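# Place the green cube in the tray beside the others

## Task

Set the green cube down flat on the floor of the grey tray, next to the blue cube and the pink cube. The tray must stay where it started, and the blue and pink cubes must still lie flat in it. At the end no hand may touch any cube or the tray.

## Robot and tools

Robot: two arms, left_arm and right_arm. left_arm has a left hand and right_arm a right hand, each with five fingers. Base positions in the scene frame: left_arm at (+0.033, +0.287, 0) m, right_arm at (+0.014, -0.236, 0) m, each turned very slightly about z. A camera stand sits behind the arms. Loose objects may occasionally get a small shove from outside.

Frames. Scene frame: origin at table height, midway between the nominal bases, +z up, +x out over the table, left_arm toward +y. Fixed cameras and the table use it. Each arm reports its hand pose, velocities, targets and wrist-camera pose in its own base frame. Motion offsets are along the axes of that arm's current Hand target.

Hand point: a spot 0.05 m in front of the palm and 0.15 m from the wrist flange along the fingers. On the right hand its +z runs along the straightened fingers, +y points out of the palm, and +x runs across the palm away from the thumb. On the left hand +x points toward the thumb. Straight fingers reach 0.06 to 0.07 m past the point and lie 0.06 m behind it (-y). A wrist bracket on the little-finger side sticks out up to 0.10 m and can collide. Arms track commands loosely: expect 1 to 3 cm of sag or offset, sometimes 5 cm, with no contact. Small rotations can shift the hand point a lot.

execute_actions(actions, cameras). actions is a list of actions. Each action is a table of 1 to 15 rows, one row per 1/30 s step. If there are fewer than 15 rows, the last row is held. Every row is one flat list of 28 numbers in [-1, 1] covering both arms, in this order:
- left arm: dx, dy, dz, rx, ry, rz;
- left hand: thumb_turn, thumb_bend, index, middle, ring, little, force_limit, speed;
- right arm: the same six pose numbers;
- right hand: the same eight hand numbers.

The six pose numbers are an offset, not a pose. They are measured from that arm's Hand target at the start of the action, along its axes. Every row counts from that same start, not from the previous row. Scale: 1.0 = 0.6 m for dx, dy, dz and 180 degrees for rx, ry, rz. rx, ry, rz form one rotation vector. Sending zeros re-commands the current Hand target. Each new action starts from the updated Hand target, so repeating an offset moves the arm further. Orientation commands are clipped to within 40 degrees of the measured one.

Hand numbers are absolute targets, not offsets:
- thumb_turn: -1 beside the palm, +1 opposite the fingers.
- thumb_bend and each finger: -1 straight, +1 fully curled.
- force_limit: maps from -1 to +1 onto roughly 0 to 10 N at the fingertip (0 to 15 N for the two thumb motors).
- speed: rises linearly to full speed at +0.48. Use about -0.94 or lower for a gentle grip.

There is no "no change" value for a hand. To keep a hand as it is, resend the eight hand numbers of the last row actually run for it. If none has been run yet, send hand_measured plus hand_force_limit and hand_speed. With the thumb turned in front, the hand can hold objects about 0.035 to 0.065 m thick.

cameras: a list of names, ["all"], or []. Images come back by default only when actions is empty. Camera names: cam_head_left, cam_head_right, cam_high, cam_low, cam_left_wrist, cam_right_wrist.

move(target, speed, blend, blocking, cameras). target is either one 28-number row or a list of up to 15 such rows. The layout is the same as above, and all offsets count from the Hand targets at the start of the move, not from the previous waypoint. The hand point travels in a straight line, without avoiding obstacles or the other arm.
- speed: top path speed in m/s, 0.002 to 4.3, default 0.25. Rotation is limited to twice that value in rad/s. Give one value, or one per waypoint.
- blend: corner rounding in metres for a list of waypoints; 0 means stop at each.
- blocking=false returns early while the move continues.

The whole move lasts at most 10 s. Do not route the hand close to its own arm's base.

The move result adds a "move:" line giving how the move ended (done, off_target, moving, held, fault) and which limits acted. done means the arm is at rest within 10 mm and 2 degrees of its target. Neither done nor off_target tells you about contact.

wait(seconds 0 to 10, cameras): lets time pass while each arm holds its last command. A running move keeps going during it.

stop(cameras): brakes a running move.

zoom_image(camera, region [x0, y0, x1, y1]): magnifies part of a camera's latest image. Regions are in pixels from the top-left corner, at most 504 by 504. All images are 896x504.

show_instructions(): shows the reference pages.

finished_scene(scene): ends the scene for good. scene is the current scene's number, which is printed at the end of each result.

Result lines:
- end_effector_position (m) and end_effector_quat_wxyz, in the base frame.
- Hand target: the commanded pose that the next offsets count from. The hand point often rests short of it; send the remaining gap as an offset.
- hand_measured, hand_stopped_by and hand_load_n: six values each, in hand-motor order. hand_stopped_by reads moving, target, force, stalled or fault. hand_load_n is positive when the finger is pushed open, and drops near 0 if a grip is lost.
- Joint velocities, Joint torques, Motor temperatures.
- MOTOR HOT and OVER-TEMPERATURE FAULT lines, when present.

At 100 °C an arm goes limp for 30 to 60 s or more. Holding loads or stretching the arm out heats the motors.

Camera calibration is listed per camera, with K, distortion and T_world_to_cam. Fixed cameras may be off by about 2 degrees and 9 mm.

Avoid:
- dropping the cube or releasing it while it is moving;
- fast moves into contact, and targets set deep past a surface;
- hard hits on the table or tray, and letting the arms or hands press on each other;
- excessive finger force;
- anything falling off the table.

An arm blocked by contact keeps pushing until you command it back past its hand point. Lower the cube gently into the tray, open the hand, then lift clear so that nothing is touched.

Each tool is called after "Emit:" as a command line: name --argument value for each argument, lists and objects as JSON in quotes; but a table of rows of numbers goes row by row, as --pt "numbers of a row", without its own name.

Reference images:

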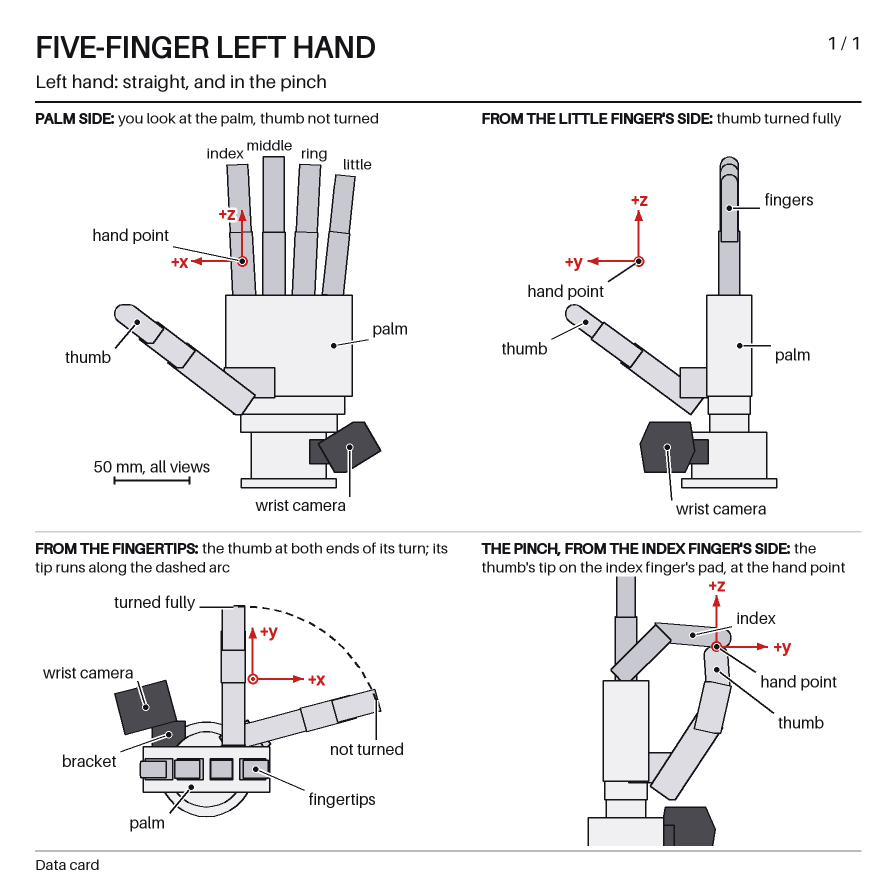

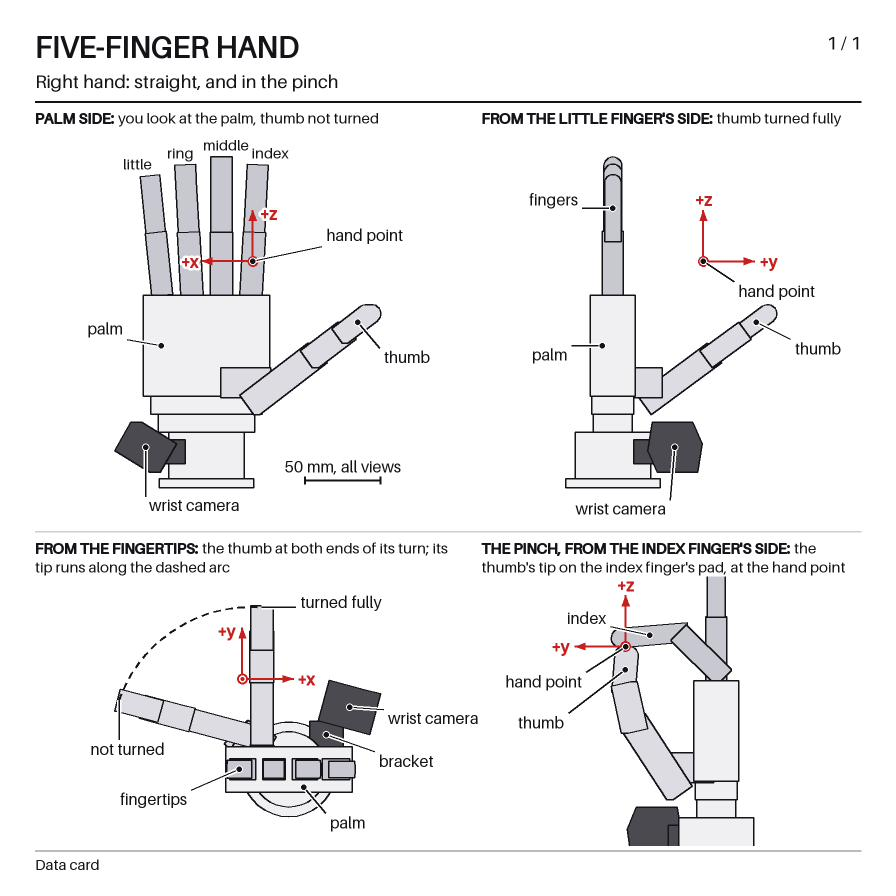

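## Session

Emit:
execute_actions --actions '[]'

Emit:
zoom_image --camera "cam_high" --region '[200, 100, 700, 500]'

Scene clock: 0.00 s.
left_arm: end_effector_position=(+0.5247, +0.0328, +0.2073) hand_measured=(-1.000, -1.000, -1.000, -1.000, -1.000, -1.000) hand_load_n=(+0.0, +0.0, +0.5, +0.0, +0.0, +0.0) hand_stopped_by=(target, target, target, target, target, target) hand_force_limit=0.00 hand_speed=-0.80 end_effector_quat_wxyz=(+0.127, -0.462, +0.877, +0.031) | right_arm: end_effector_position=(+0.5008, -0.4812, +0.1504) hand_measured=(-1.000, -1.000, -1.000, -1.000, -1.000, -1.000) hand_load_n=(+0.0, +0.0, +0.0, +0.0, +0.5, +0.0) hand_stopped_by=(target, target, target, target, target, target) hand_force_limit=0.00 hand_speed=-0.80 end_effector_quat_wxyz=(+0.465, -0.118, +0.792, -0.379)
Joint positions: left_arm=[-0.018 1.752 1.721 -1.345 -0.177 0.601] | right_arm=[-0.954 1.793 1.132 0.351 -0.399 0.615]
Joint velocities: within noise
Joint torques (N m): no reading
Motor temperatures (°C): left_arm=[24 24 25 25 24 23] | right_arm=[23 24 27 25 21 25]
Heat: left arm: hottest elbow 25 °C; right arm: hottest elbow 27 °C.
Hand target: left_arm +0.5366, +0.0378, +0.2323; +0.158, -0.464, +0.871, +0.018 | right_arm +0.5105, -0.4852, +0.1683; +0.475, -0.123, +0.779, -0.390
camera_calibration:
cam_left_wrist: T_world_to_cam=[[0.642436, -0.766294, 0.00835456, -0.315604], [-0.726312, -0.605367, 0.325577, 0.324445], [-0.24443, -0.215231, -0.945479, 0.440298], [0, 0, 0, 1]] pos_world=[0.546026, 0.0493285, 0.313297]
cam_right_wrist: T_world_to_cam=[[-0.0243834, 0.516445, -0.855973, 0.38626], [0.0998043, 0.853207, 0.511934, 0.287453], [0.994708, -0.072947, -0.0723476, -0.411443], [0, 0, 0, 1]] pos_world=[0.389995, -0.474753, 0.153704]

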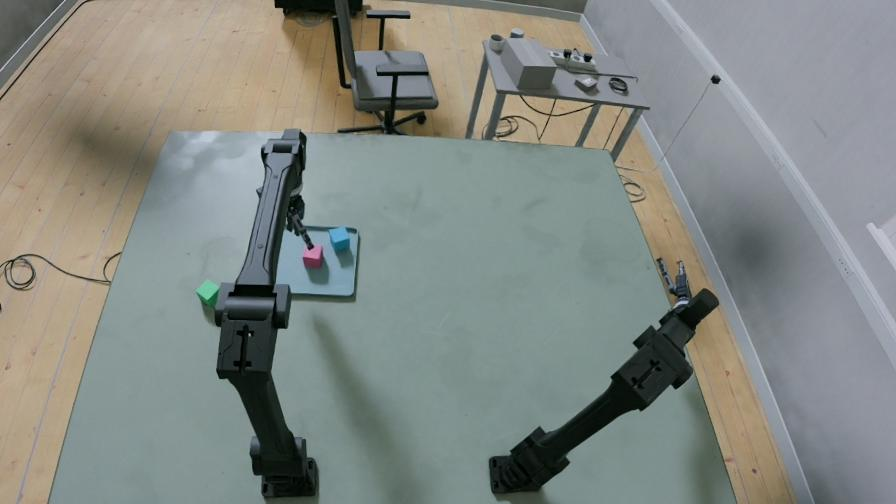

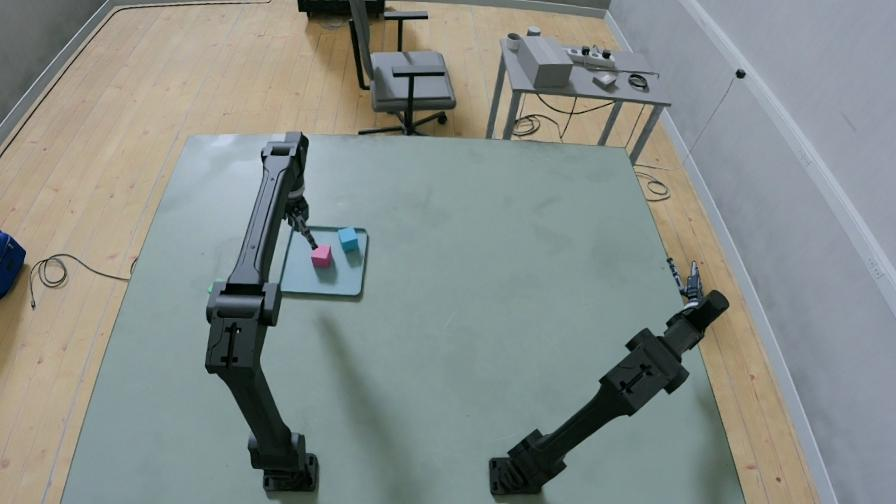

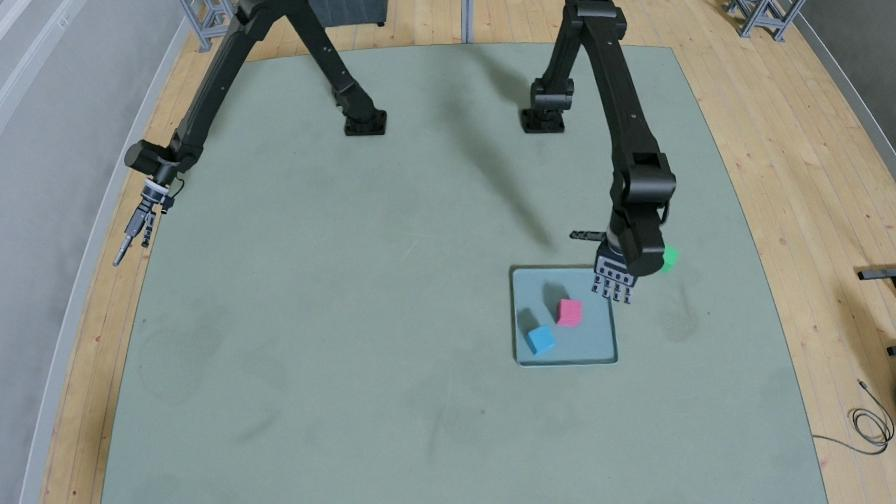

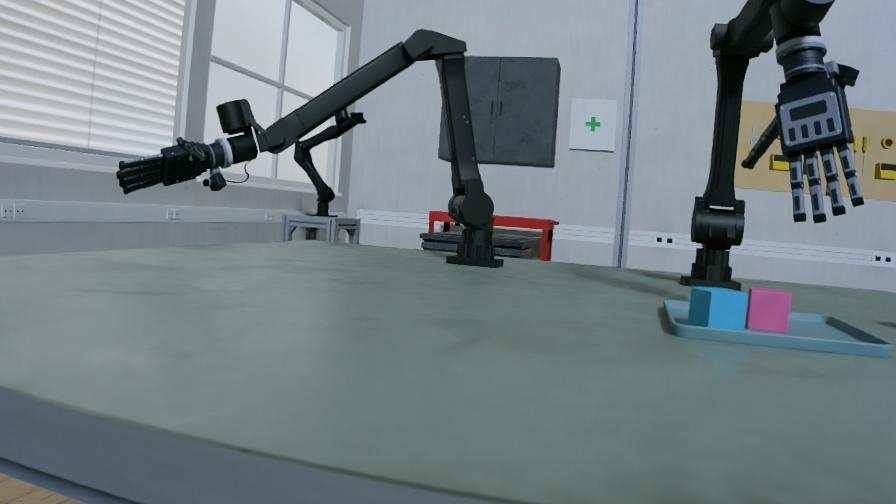

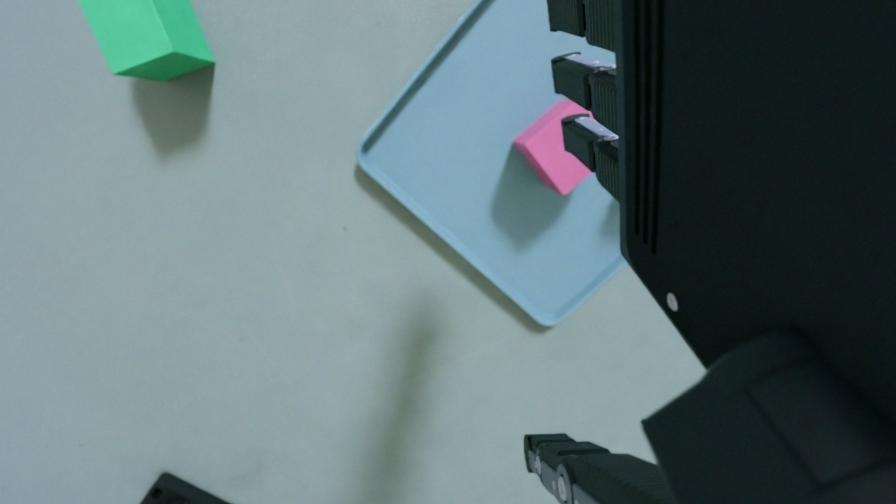

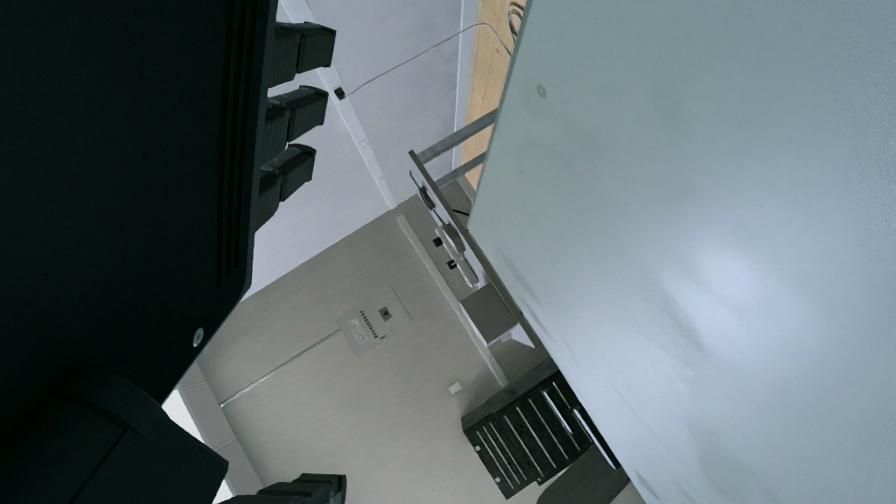

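Scaled by 1.008 from the camera's 896x504 image, which has a finer 1280x720 frame.

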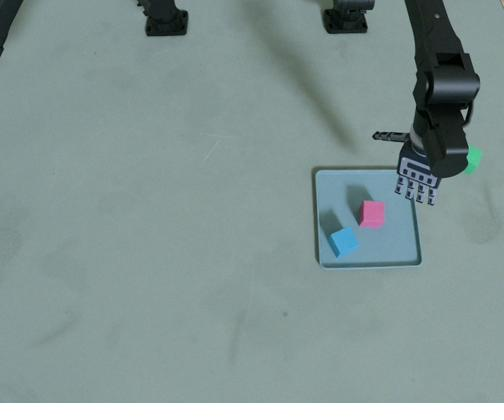

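Emit:
zoom_image --camera "cam_head_left" --region '[160, 250, 260, 340]'

Emit:
zoom_image --camera "cam_high" --region '[490, 220, 700, 390]'

Scaled by 5.040 from the camera's 896x504 image, which has a finer 1280x720 frame.

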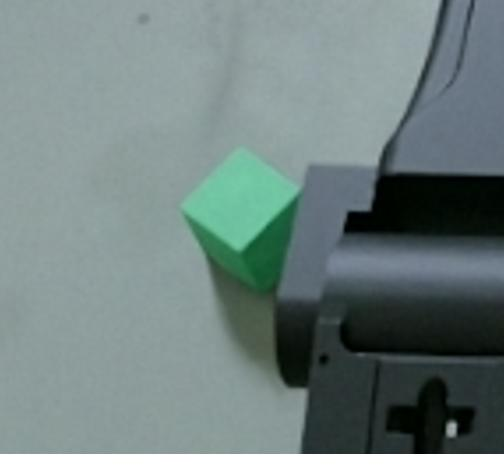

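Scaled by 2.400 from the camera's 896x504 image, which has a finer 1280x720 frame.

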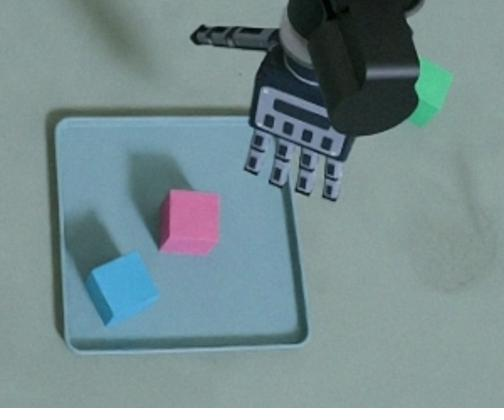

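Emit:
move --pt "-0.2115 0.2618 0.125 0.1576 -0.2024 -0.4515 1 -1 -0.6 -0.6 -1 -1 0 0.4 0 0 0 0 0 0 -1 -1 -1 -1 -1 -1 0 -0.8" --speed 0.35 --cameras '["all"]'

Emit:
zoom_image --camera "cam_high" --region '[610, 170, 730, 290]'

Emit:
zoom_image --camera "cam_head_left" --region '[150, 230, 270, 330]'

Scene clock: 56.37 s.
left_arm: end_effector_position=(+0.4847, +0.2411, +0.1547) hand_measured=(+1.000, -1.000, -0.600, -0.600, -1.000, -1.000) hand_load_n=(+0.0, +0.0, +0.0, +0.0, +0.0, +0.0) hand_stopped_by=(target, target, target, target, target, target) hand_force_limit=0.00 hand_speed=0.40 end_effector_quat_wxyz=(-0.449, +0.838, -0.286, +0.122) | right_arm: end_effector_position=(+0.5008, -0.4812, +0.1504) hand_measured=(-1.000, -1.000, -1.000, -1.000, -1.000, -1.000) hand_load_n=(-0.5, +0.0, +0.0, +0.0, +0.0, +0.0) hand_stopped_by=(target, target, target, target, target, target) hand_force_limit=0.00 hand_speed=-0.80 end_effector_quat_wxyz=(+0.465, -0.118, +0.792, -0.379)
Joint positions: left_arm=[0.372 1.373 0.965 -0.289 -0.488 -0.31] | right_arm=[-0.954 1.793 1.132 0.351 -0.399 0.615]
Joint torques (N m): left_arm=[-0.62 -15.74 8.18 2 -0.35 -0.17] | right_arm=[0.21 -12.69 9.22 2.09 -0.16 0.01]
Motor temperatures (°C): left_arm=[23 28 31 25 24 23] | right_arm=[23 25 31 25 21 25]
Heat: left arm: hottest elbow 31 °C; right arm: hottest elbow 31 °C.
Hand target: left_arm +0.4940, +0.2424, +0.1800; -0.470, +0.830, -0.262, +0.149 | right_arm +0.5105, -0.4852, +0.1683; +0.475, -0.123, +0.779, -0.390
Off the commanded pose: left_arm 0.027 m, 5 deg | right_arm 0.021 m, 2 deg.
move: off_target (left_arm, right_arm)
camera_calibration:
cam_left_wrist: T_world_to_cam=[[0.563317, 0.251365, 0.787077, -0.457427], [0.30086, -0.949605, 0.0879423, 0.0604351], [0.769517, 0.187261, -0.610554, -0.21471], [0, 0, 0, 1]] pos_world=[0.404718, 0.212577, 0.223623]
cam_right_wrist: T_world_to_cam=[[-0.0243834, 0.516445, -0.855973, 0.38626], [0.0998043, 0.853207, 0.511934, 0.287453], [0.994708, -0.072947, -0.0723476, -0.411443], [0, 0, 0, 1]] pos_world=[0.389995, -0.474753, 0.153704]

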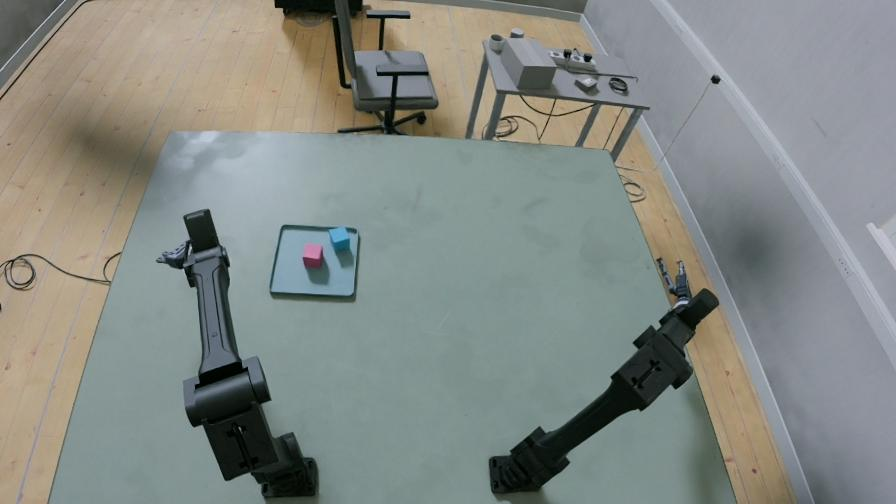

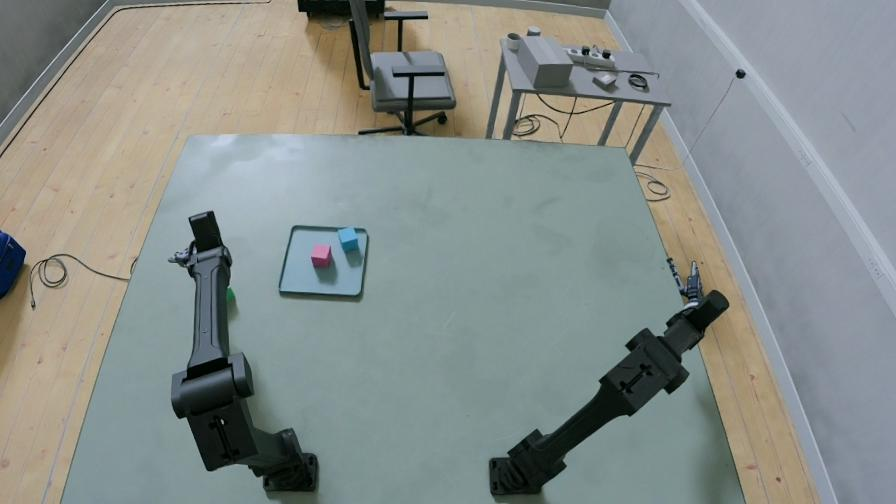

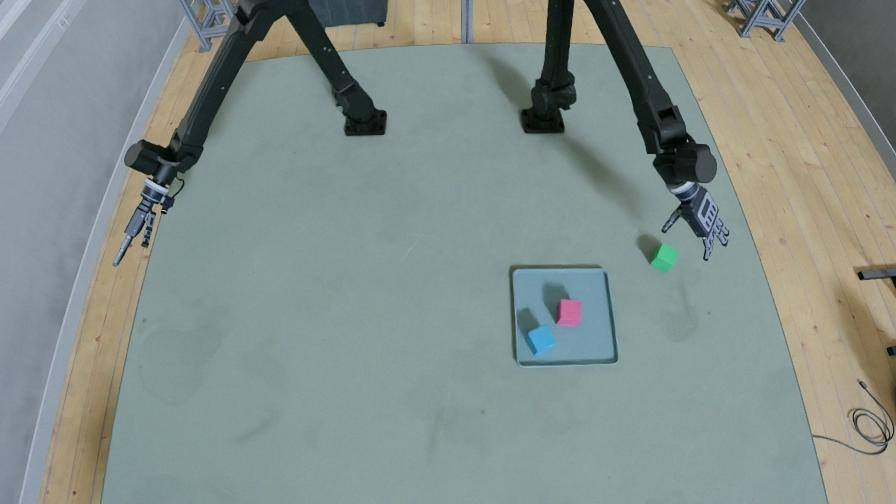

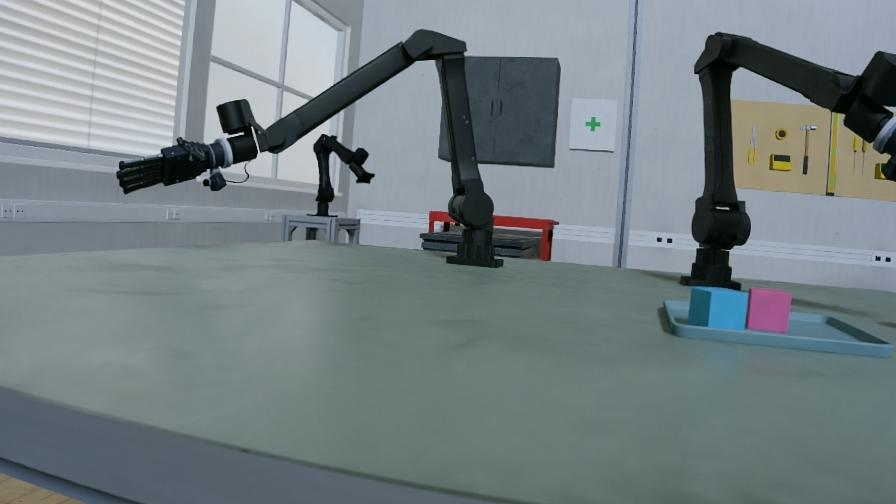

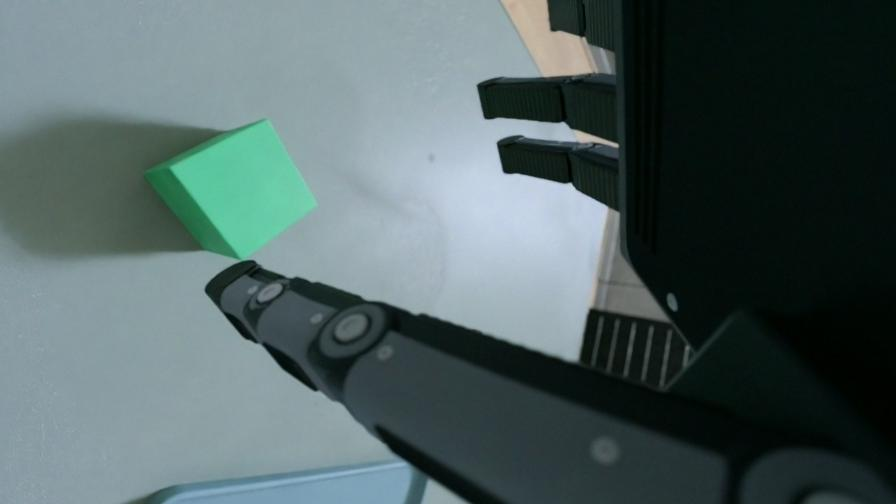

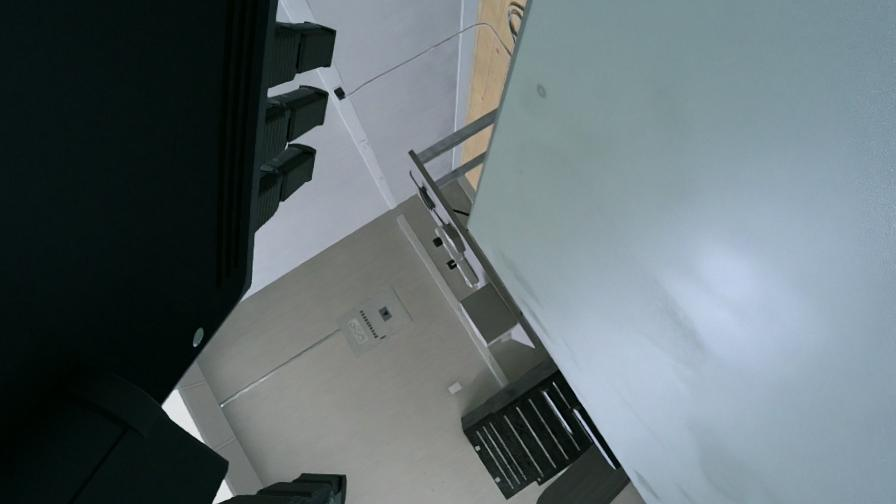

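Scaled by 4.200 from the camera's 896x504 image, which has a finer 1280x720 frame.

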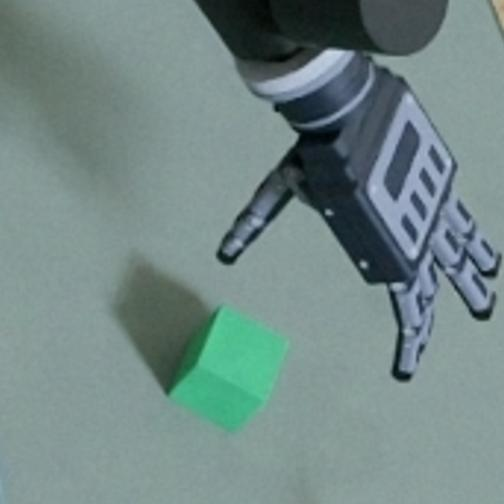

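Scaled by 4.200 from the camera's 896x504 image, which has a finer 1280x720 frame.

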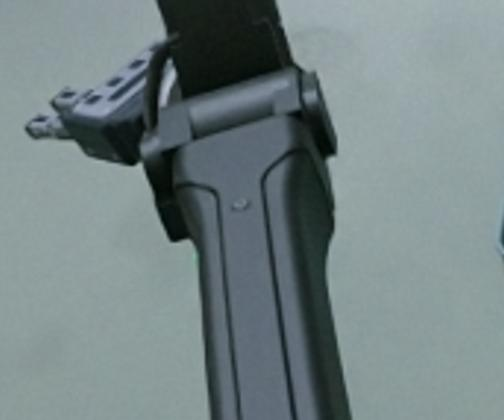

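Emit:
move --pt "-0.0162 0.0765 0.0185 0.012 0 0 1 -1 -0.6 -0.6 -1 -1 0 0.4 0 0 0 0 0 0 -1 -1 -1 -1 -1 -1 0 -0.8" --speed 0.2 --cameras '["cam_high","cam_left_wrist","cam_head_left","cam_head_right"]'

Emit:
zoom_image --camera "cam_high" --region '[610, 170, 730, 290]'

Scene clock: 109.80 s.
left_arm: end_effector_position=(+0.4654, +0.2373, +0.1134) hand_measured=(+1.000, -1.000, -0.600, -0.600, -1.000, -1.000) hand_load_n=(+0.0, +0.0, +0.0, +0.0, +0.0, +0.0) hand_stopped_by=(target, target, target, target, target, target) hand_force_limit=0.00 hand_speed=0.40 end_effector_quat_wxyz=(-0.466, +0.832, -0.272, +0.130) | right_arm: end_effector_position=(+0.5008, -0.4812, +0.1504) hand_measured=(-1.000, -1.000, -1.000, -1.000, -1.000, -1.000) hand_load_n=(-0.5, +0.0, +0.0, +0.0, +0.0, +0.0) hand_stopped_by=(target, target, target, target, target, target) hand_force_limit=0.00 hand_speed=-0.80 end_effector_quat_wxyz=(+0.465, -0.118, +0.792, -0.379)
Joint positions: left_arm=[0.372 1.368 0.813 -0.098 -0.507 -0.311] | right_arm=[-0.954 1.793 1.132 0.351 -0.399 0.615]
Joint torques (N m): left_arm=[-1.32 -13.98 8.06 2.18 -0.34 -0.04] | right_arm=[0.21 -12.57 9.2 2.06 -0.17 0]
Heat: left arm: hottest elbow 31 °C; right arm: hottest elbow 33 °C.
Hand target: left_arm +0.4780, +0.2364, +0.1350; -0.485, +0.821, -0.260, +0.154 | right_arm +0.5105, -0.4852, +0.1683; +0.475, -0.123, +0.779, -0.390
Off the commanded pose: left_arm 0.025 m, 4 deg | right_arm 0.021 m, 2 deg.
move: off_target (left_arm, right_arm)
camera_calibration:
cam_left_wrist: T_world_to_cam=[[0.528891, 0.238762, 0.814412, -0.39717], [0.312217, -0.947054, 0.0748912, 0.0619305], [0.789174, 0.214664, -0.575434, -0.244002], [0, 0, 0, 1]] pos_world=[0.383284, 0.205859, 0.178415]
Images, in order (width x height): cam_head_left 896x504, cam_head_right 896x504, cam_high 896x504, cam_left_wrist 896x504.

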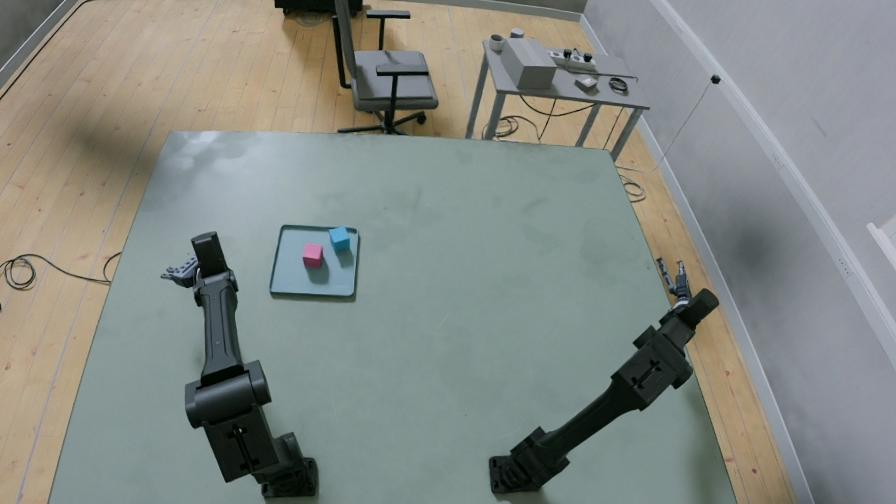

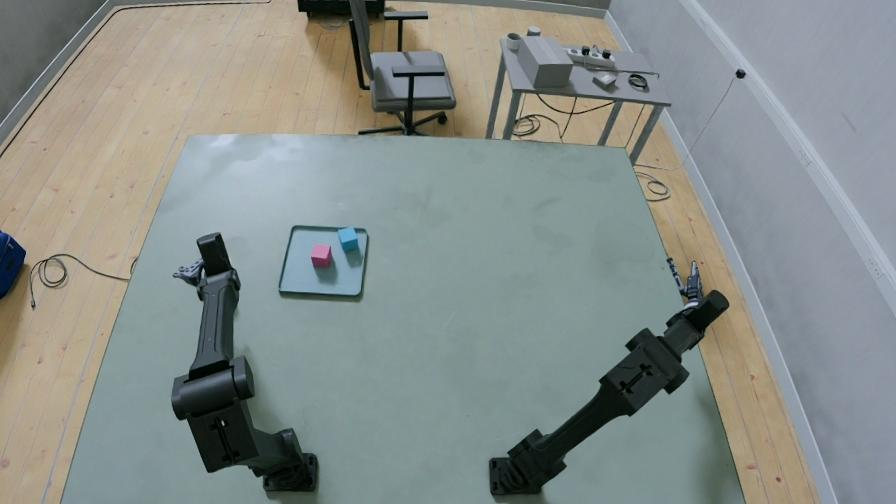

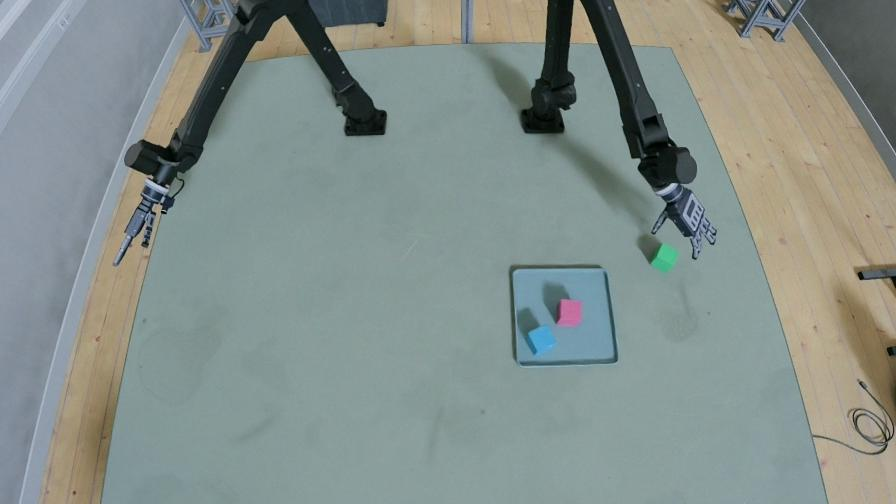

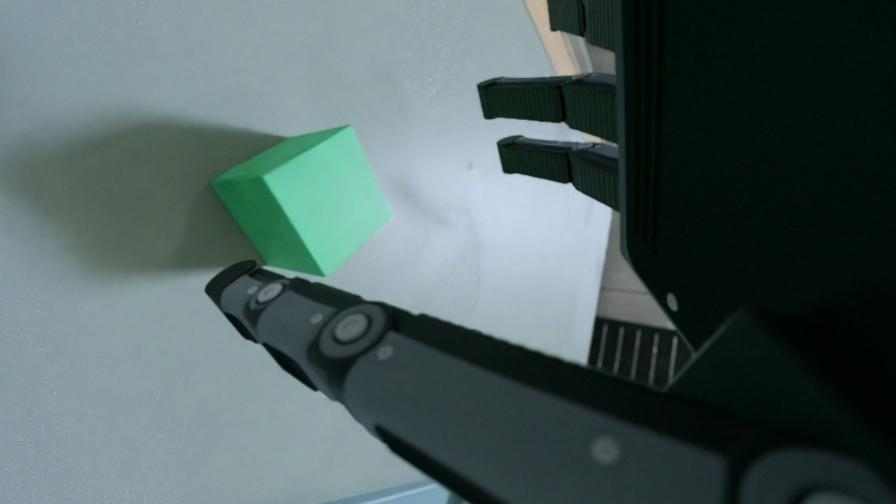

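Scaled by 4.200 from the camera's 896x504 image, which has a finer 1280x720 frame.

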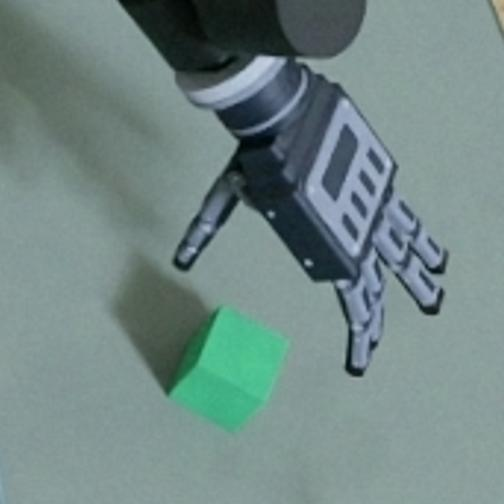

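Emit:
move --pt "-0.0033 0.1068 0.0583 0 0 0 1 -1 -0.6 -0.6 -1 -1 0 0.4 0 0 0 0 0 0 -1 -1 -1 -1 -1 -1 0 -0.8" --speed 0.15 --cameras '["cam_high","cam_left_wrist"]'

Emit:
zoom_image --camera "cam_high" --region '[610, 170, 730, 290]'

Scene clock: 123.90 s.
left_arm: end_effector_position=(+0.4636, +0.2366, +0.0455) hand_measured=(+1.000, -1.000, -0.600, -0.600, -1.000, -1.000) hand_load_n=(+0.0, +0.0, +0.0, +0.0, +0.0, +0.0) hand_stopped_by=(target, target, target, target, target, target) hand_force_limit=0.00 hand_speed=0.40 end_effector_quat_wxyz=(-0.469, +0.830, -0.270, +0.134) | right_arm: end_effector_position=(+0.5008, -0.4812, +0.1504) hand_measured=(-1.000, -1.000, -1.000, -1.000, -1.000, -1.000) hand_load_n=(-0.5, +0.0, +0.0, +0.0, +0.0, +0.0) hand_stopped_by=(target, target, target, target, target, target) hand_force_limit=0.00 hand_speed=-0.80 end_effector_quat_wxyz=(+0.465, -0.118, +0.792, -0.379)
Joint positions: left_arm=[0.372 1.497 0.715 0.14 -0.507 -0.311] | right_arm=[-0.954 1.793 1.132 0.351 -0.399 0.615]
Joint torques (N m): left_arm=[-0.91 -13.33 6.97 1.81 -0.25 0.01] | right_arm=[0.21 -12.63 9.22 2.04 -0.16 0.01]
Heat: left arm: hottest elbow 31 °C; right arm: hottest elbow 33 °C.
Hand target: left_arm +0.4762, +0.2374, +0.0619; -0.485, +0.821, -0.260, +0.154 | right_arm +0.5105, -0.4852, +0.1683; +0.475, -0.123, +0.779, -0.390
Off the commanded pose: left_arm 0.021 m, 3 deg | right_arm 0.021 m, 2 deg.
move: off_target (left_arm, right_arm)
camera_calibration:
cam_left_wrist: T_world_to_cam=[[0.520718, 0.235552, 0.82059, -0.336464], [0.311493, -0.947341, 0.0742739, 0.0673491], [0.794874, 0.216932, -0.566671, -0.284924], [0, 0, 0, 1]] pos_world=[0.380702, 0.204866, 0.109638]
Images, in order (width x height): cam_high 896x504, cam_left_wrist 896x504.

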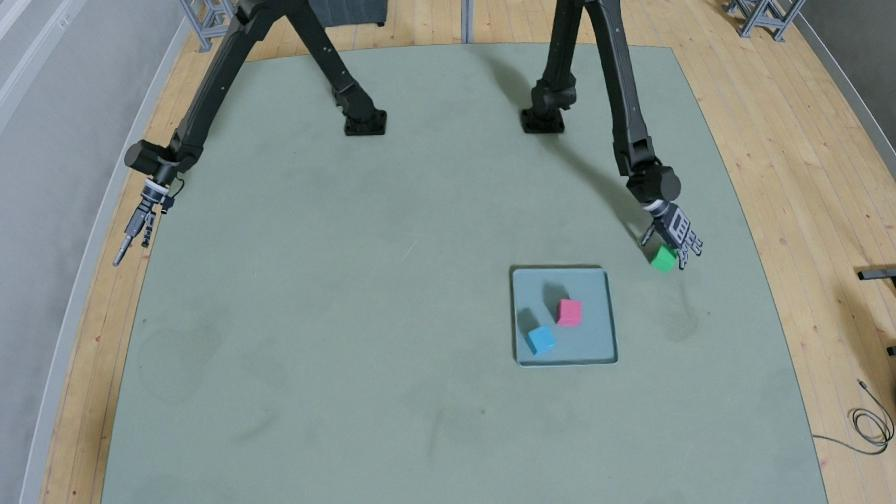

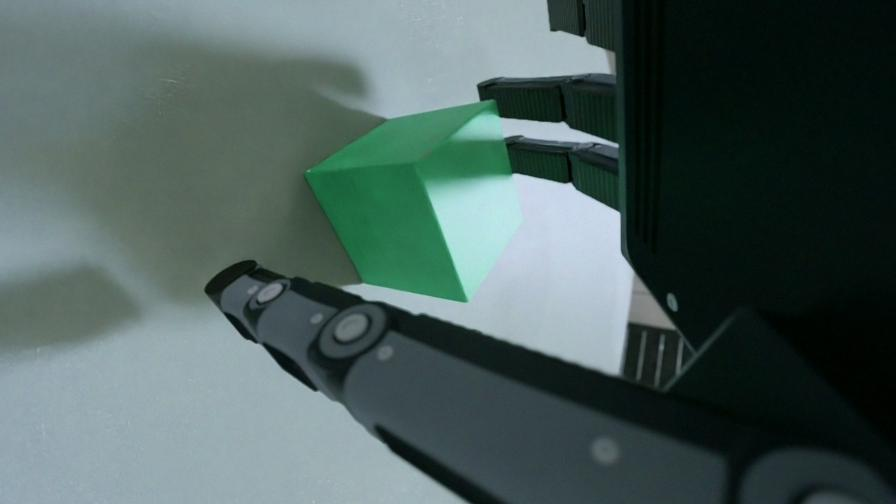

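Scaled by 4.200 from the camera's 896x504 image, which has a finer 1280x720 frame.

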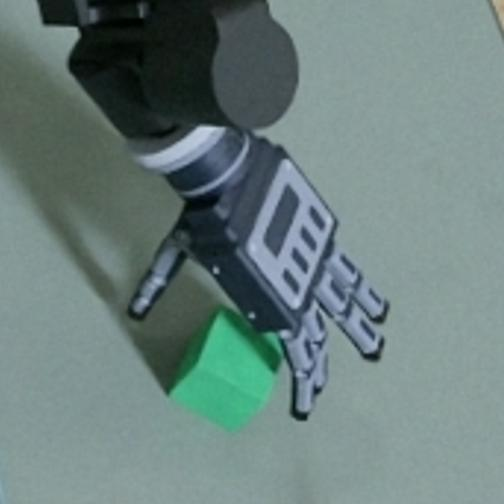

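Emit:
move --pt "0.01 0.0053 0.0145 0 0 0 1 -1 -0.6 -0.6 -1 -1 0 0.4 0 0 0 0 0 0 -1 -1 -1 -1 -1 -1 0 -0.8" --speed 0.1 --cameras '["cam_high","cam_left_wrist","cam_head_left"]'

Emit:
zoom_image --camera "cam_high" --region '[610, 170, 730, 290]'

Emit:
zoom_image --camera "cam_head_left" --region '[150, 250, 250, 330]'

Scene clock: 202.87 s.
left_arm: end_effector_position=(+0.4648, +0.2370, +0.0372) hand_measured=(+1.000, -1.000, -0.600, -0.600, -1.000, -1.000) hand_load_n=(+0.0, +0.0, -0.5, +0.0, +0.0, +0.0) hand_stopped_by=(target, target, target, target, target, target) hand_force_limit=0.00 hand_speed=0.40 end_effector_quat_wxyz=(-0.468, +0.831, -0.271, +0.132) | right_arm: end_effector_position=(+0.5008, -0.4812, +0.1504) hand_measured=(-1.000, -1.000, -1.000, -1.000, -1.000, -1.000) hand_load_n=(-0.5, +0.0, +0.0, +0.0, +0.0, +0.0) hand_stopped_by=(target, target, target, target, target, target) hand_force_limit=0.00 hand_speed=-0.80 end_effector_quat_wxyz=(+0.465, -0.118, +0.792, -0.379)
Joint positions: left_arm=[0.372 1.52 0.715 0.157 -0.507 -0.311] | right_arm=[-0.954 1.793 1.132 0.351 -0.399 0.615]
Joint torques (N m): left_arm=[-1.85 -12.51 8.2 2.14 -0.39 -0.06] | right_arm=[0.21 -12.51 9.22 2.07 -0.17 0]
Heat: left arm: hottest elbow 30 °C; right arm: hottest elbow 34 °C.
Hand target: left_arm +0.4847, +0.2389, +0.0550; -0.485, +0.821, -0.260, +0.154 | right_arm +0.5105, -0.4852, +0.1683; +0.475, -0.123, +0.779, -0.390
Off the commanded pose: left_arm 0.027 m, 4 deg | right_arm 0.021 m, 2 deg.
move: off_target (left_arm, right_arm)
camera_calibration:
cam_left_wrist: T_world_to_cam=[[0.5254, 0.237409, 0.817063, -0.332832], [0.311923, -0.947171, 0.0746366, 0.0677626], [0.791618, 0.215647, -0.571697, -0.288723], [0, 0, 0, 1]] pos_world=[0.382292, 0.205462, 0.101825]
Images, in order (width x height): cam_head_left 896x504, cam_high 896x504, cam_left_wrist 896x504.

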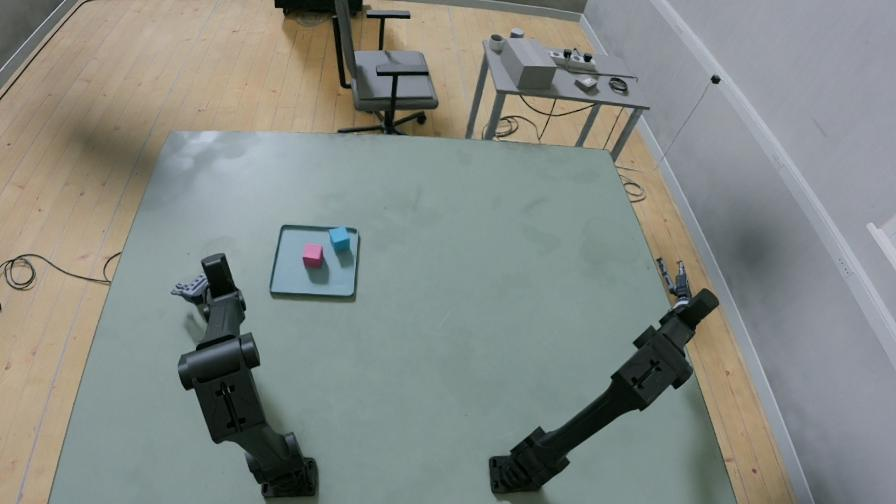

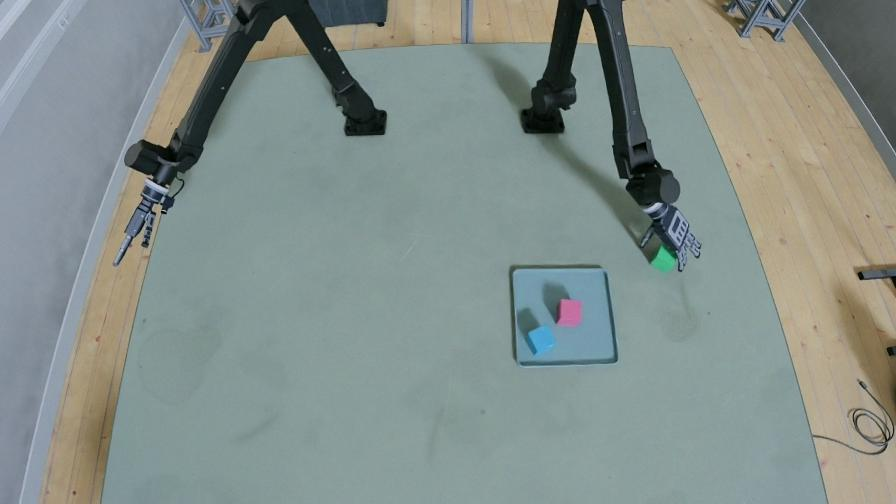

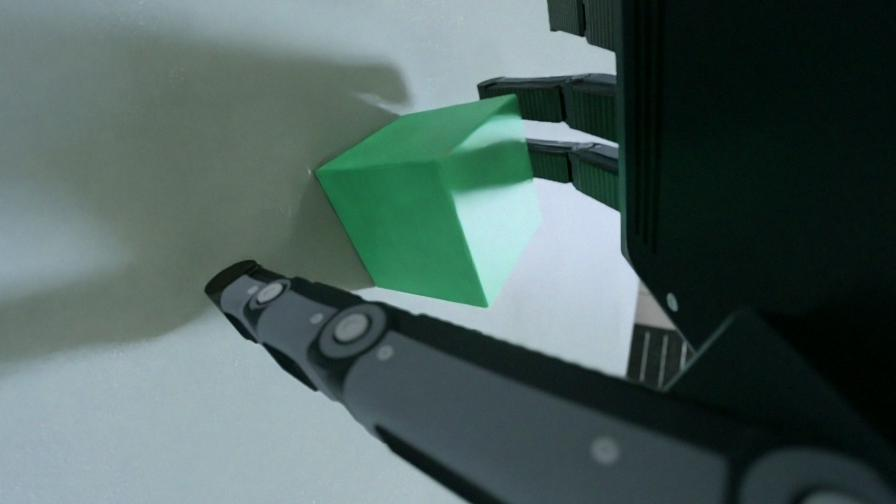

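Scaled by 4.200 from the camera's 896x504 image, which has a finer 1280x720 frame.

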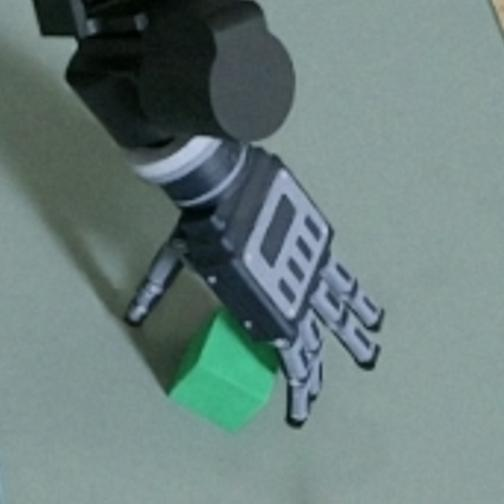

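Scaled by 5.040 from the camera's 896x504 image, which has a finer 1280x720 frame.

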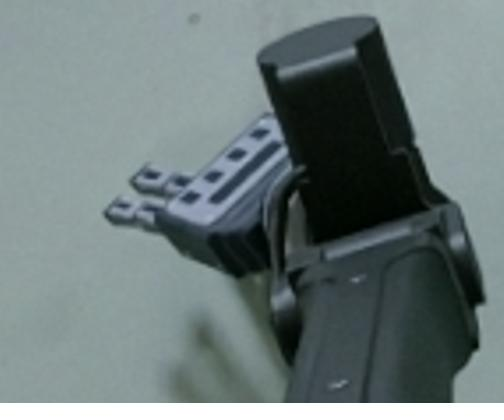

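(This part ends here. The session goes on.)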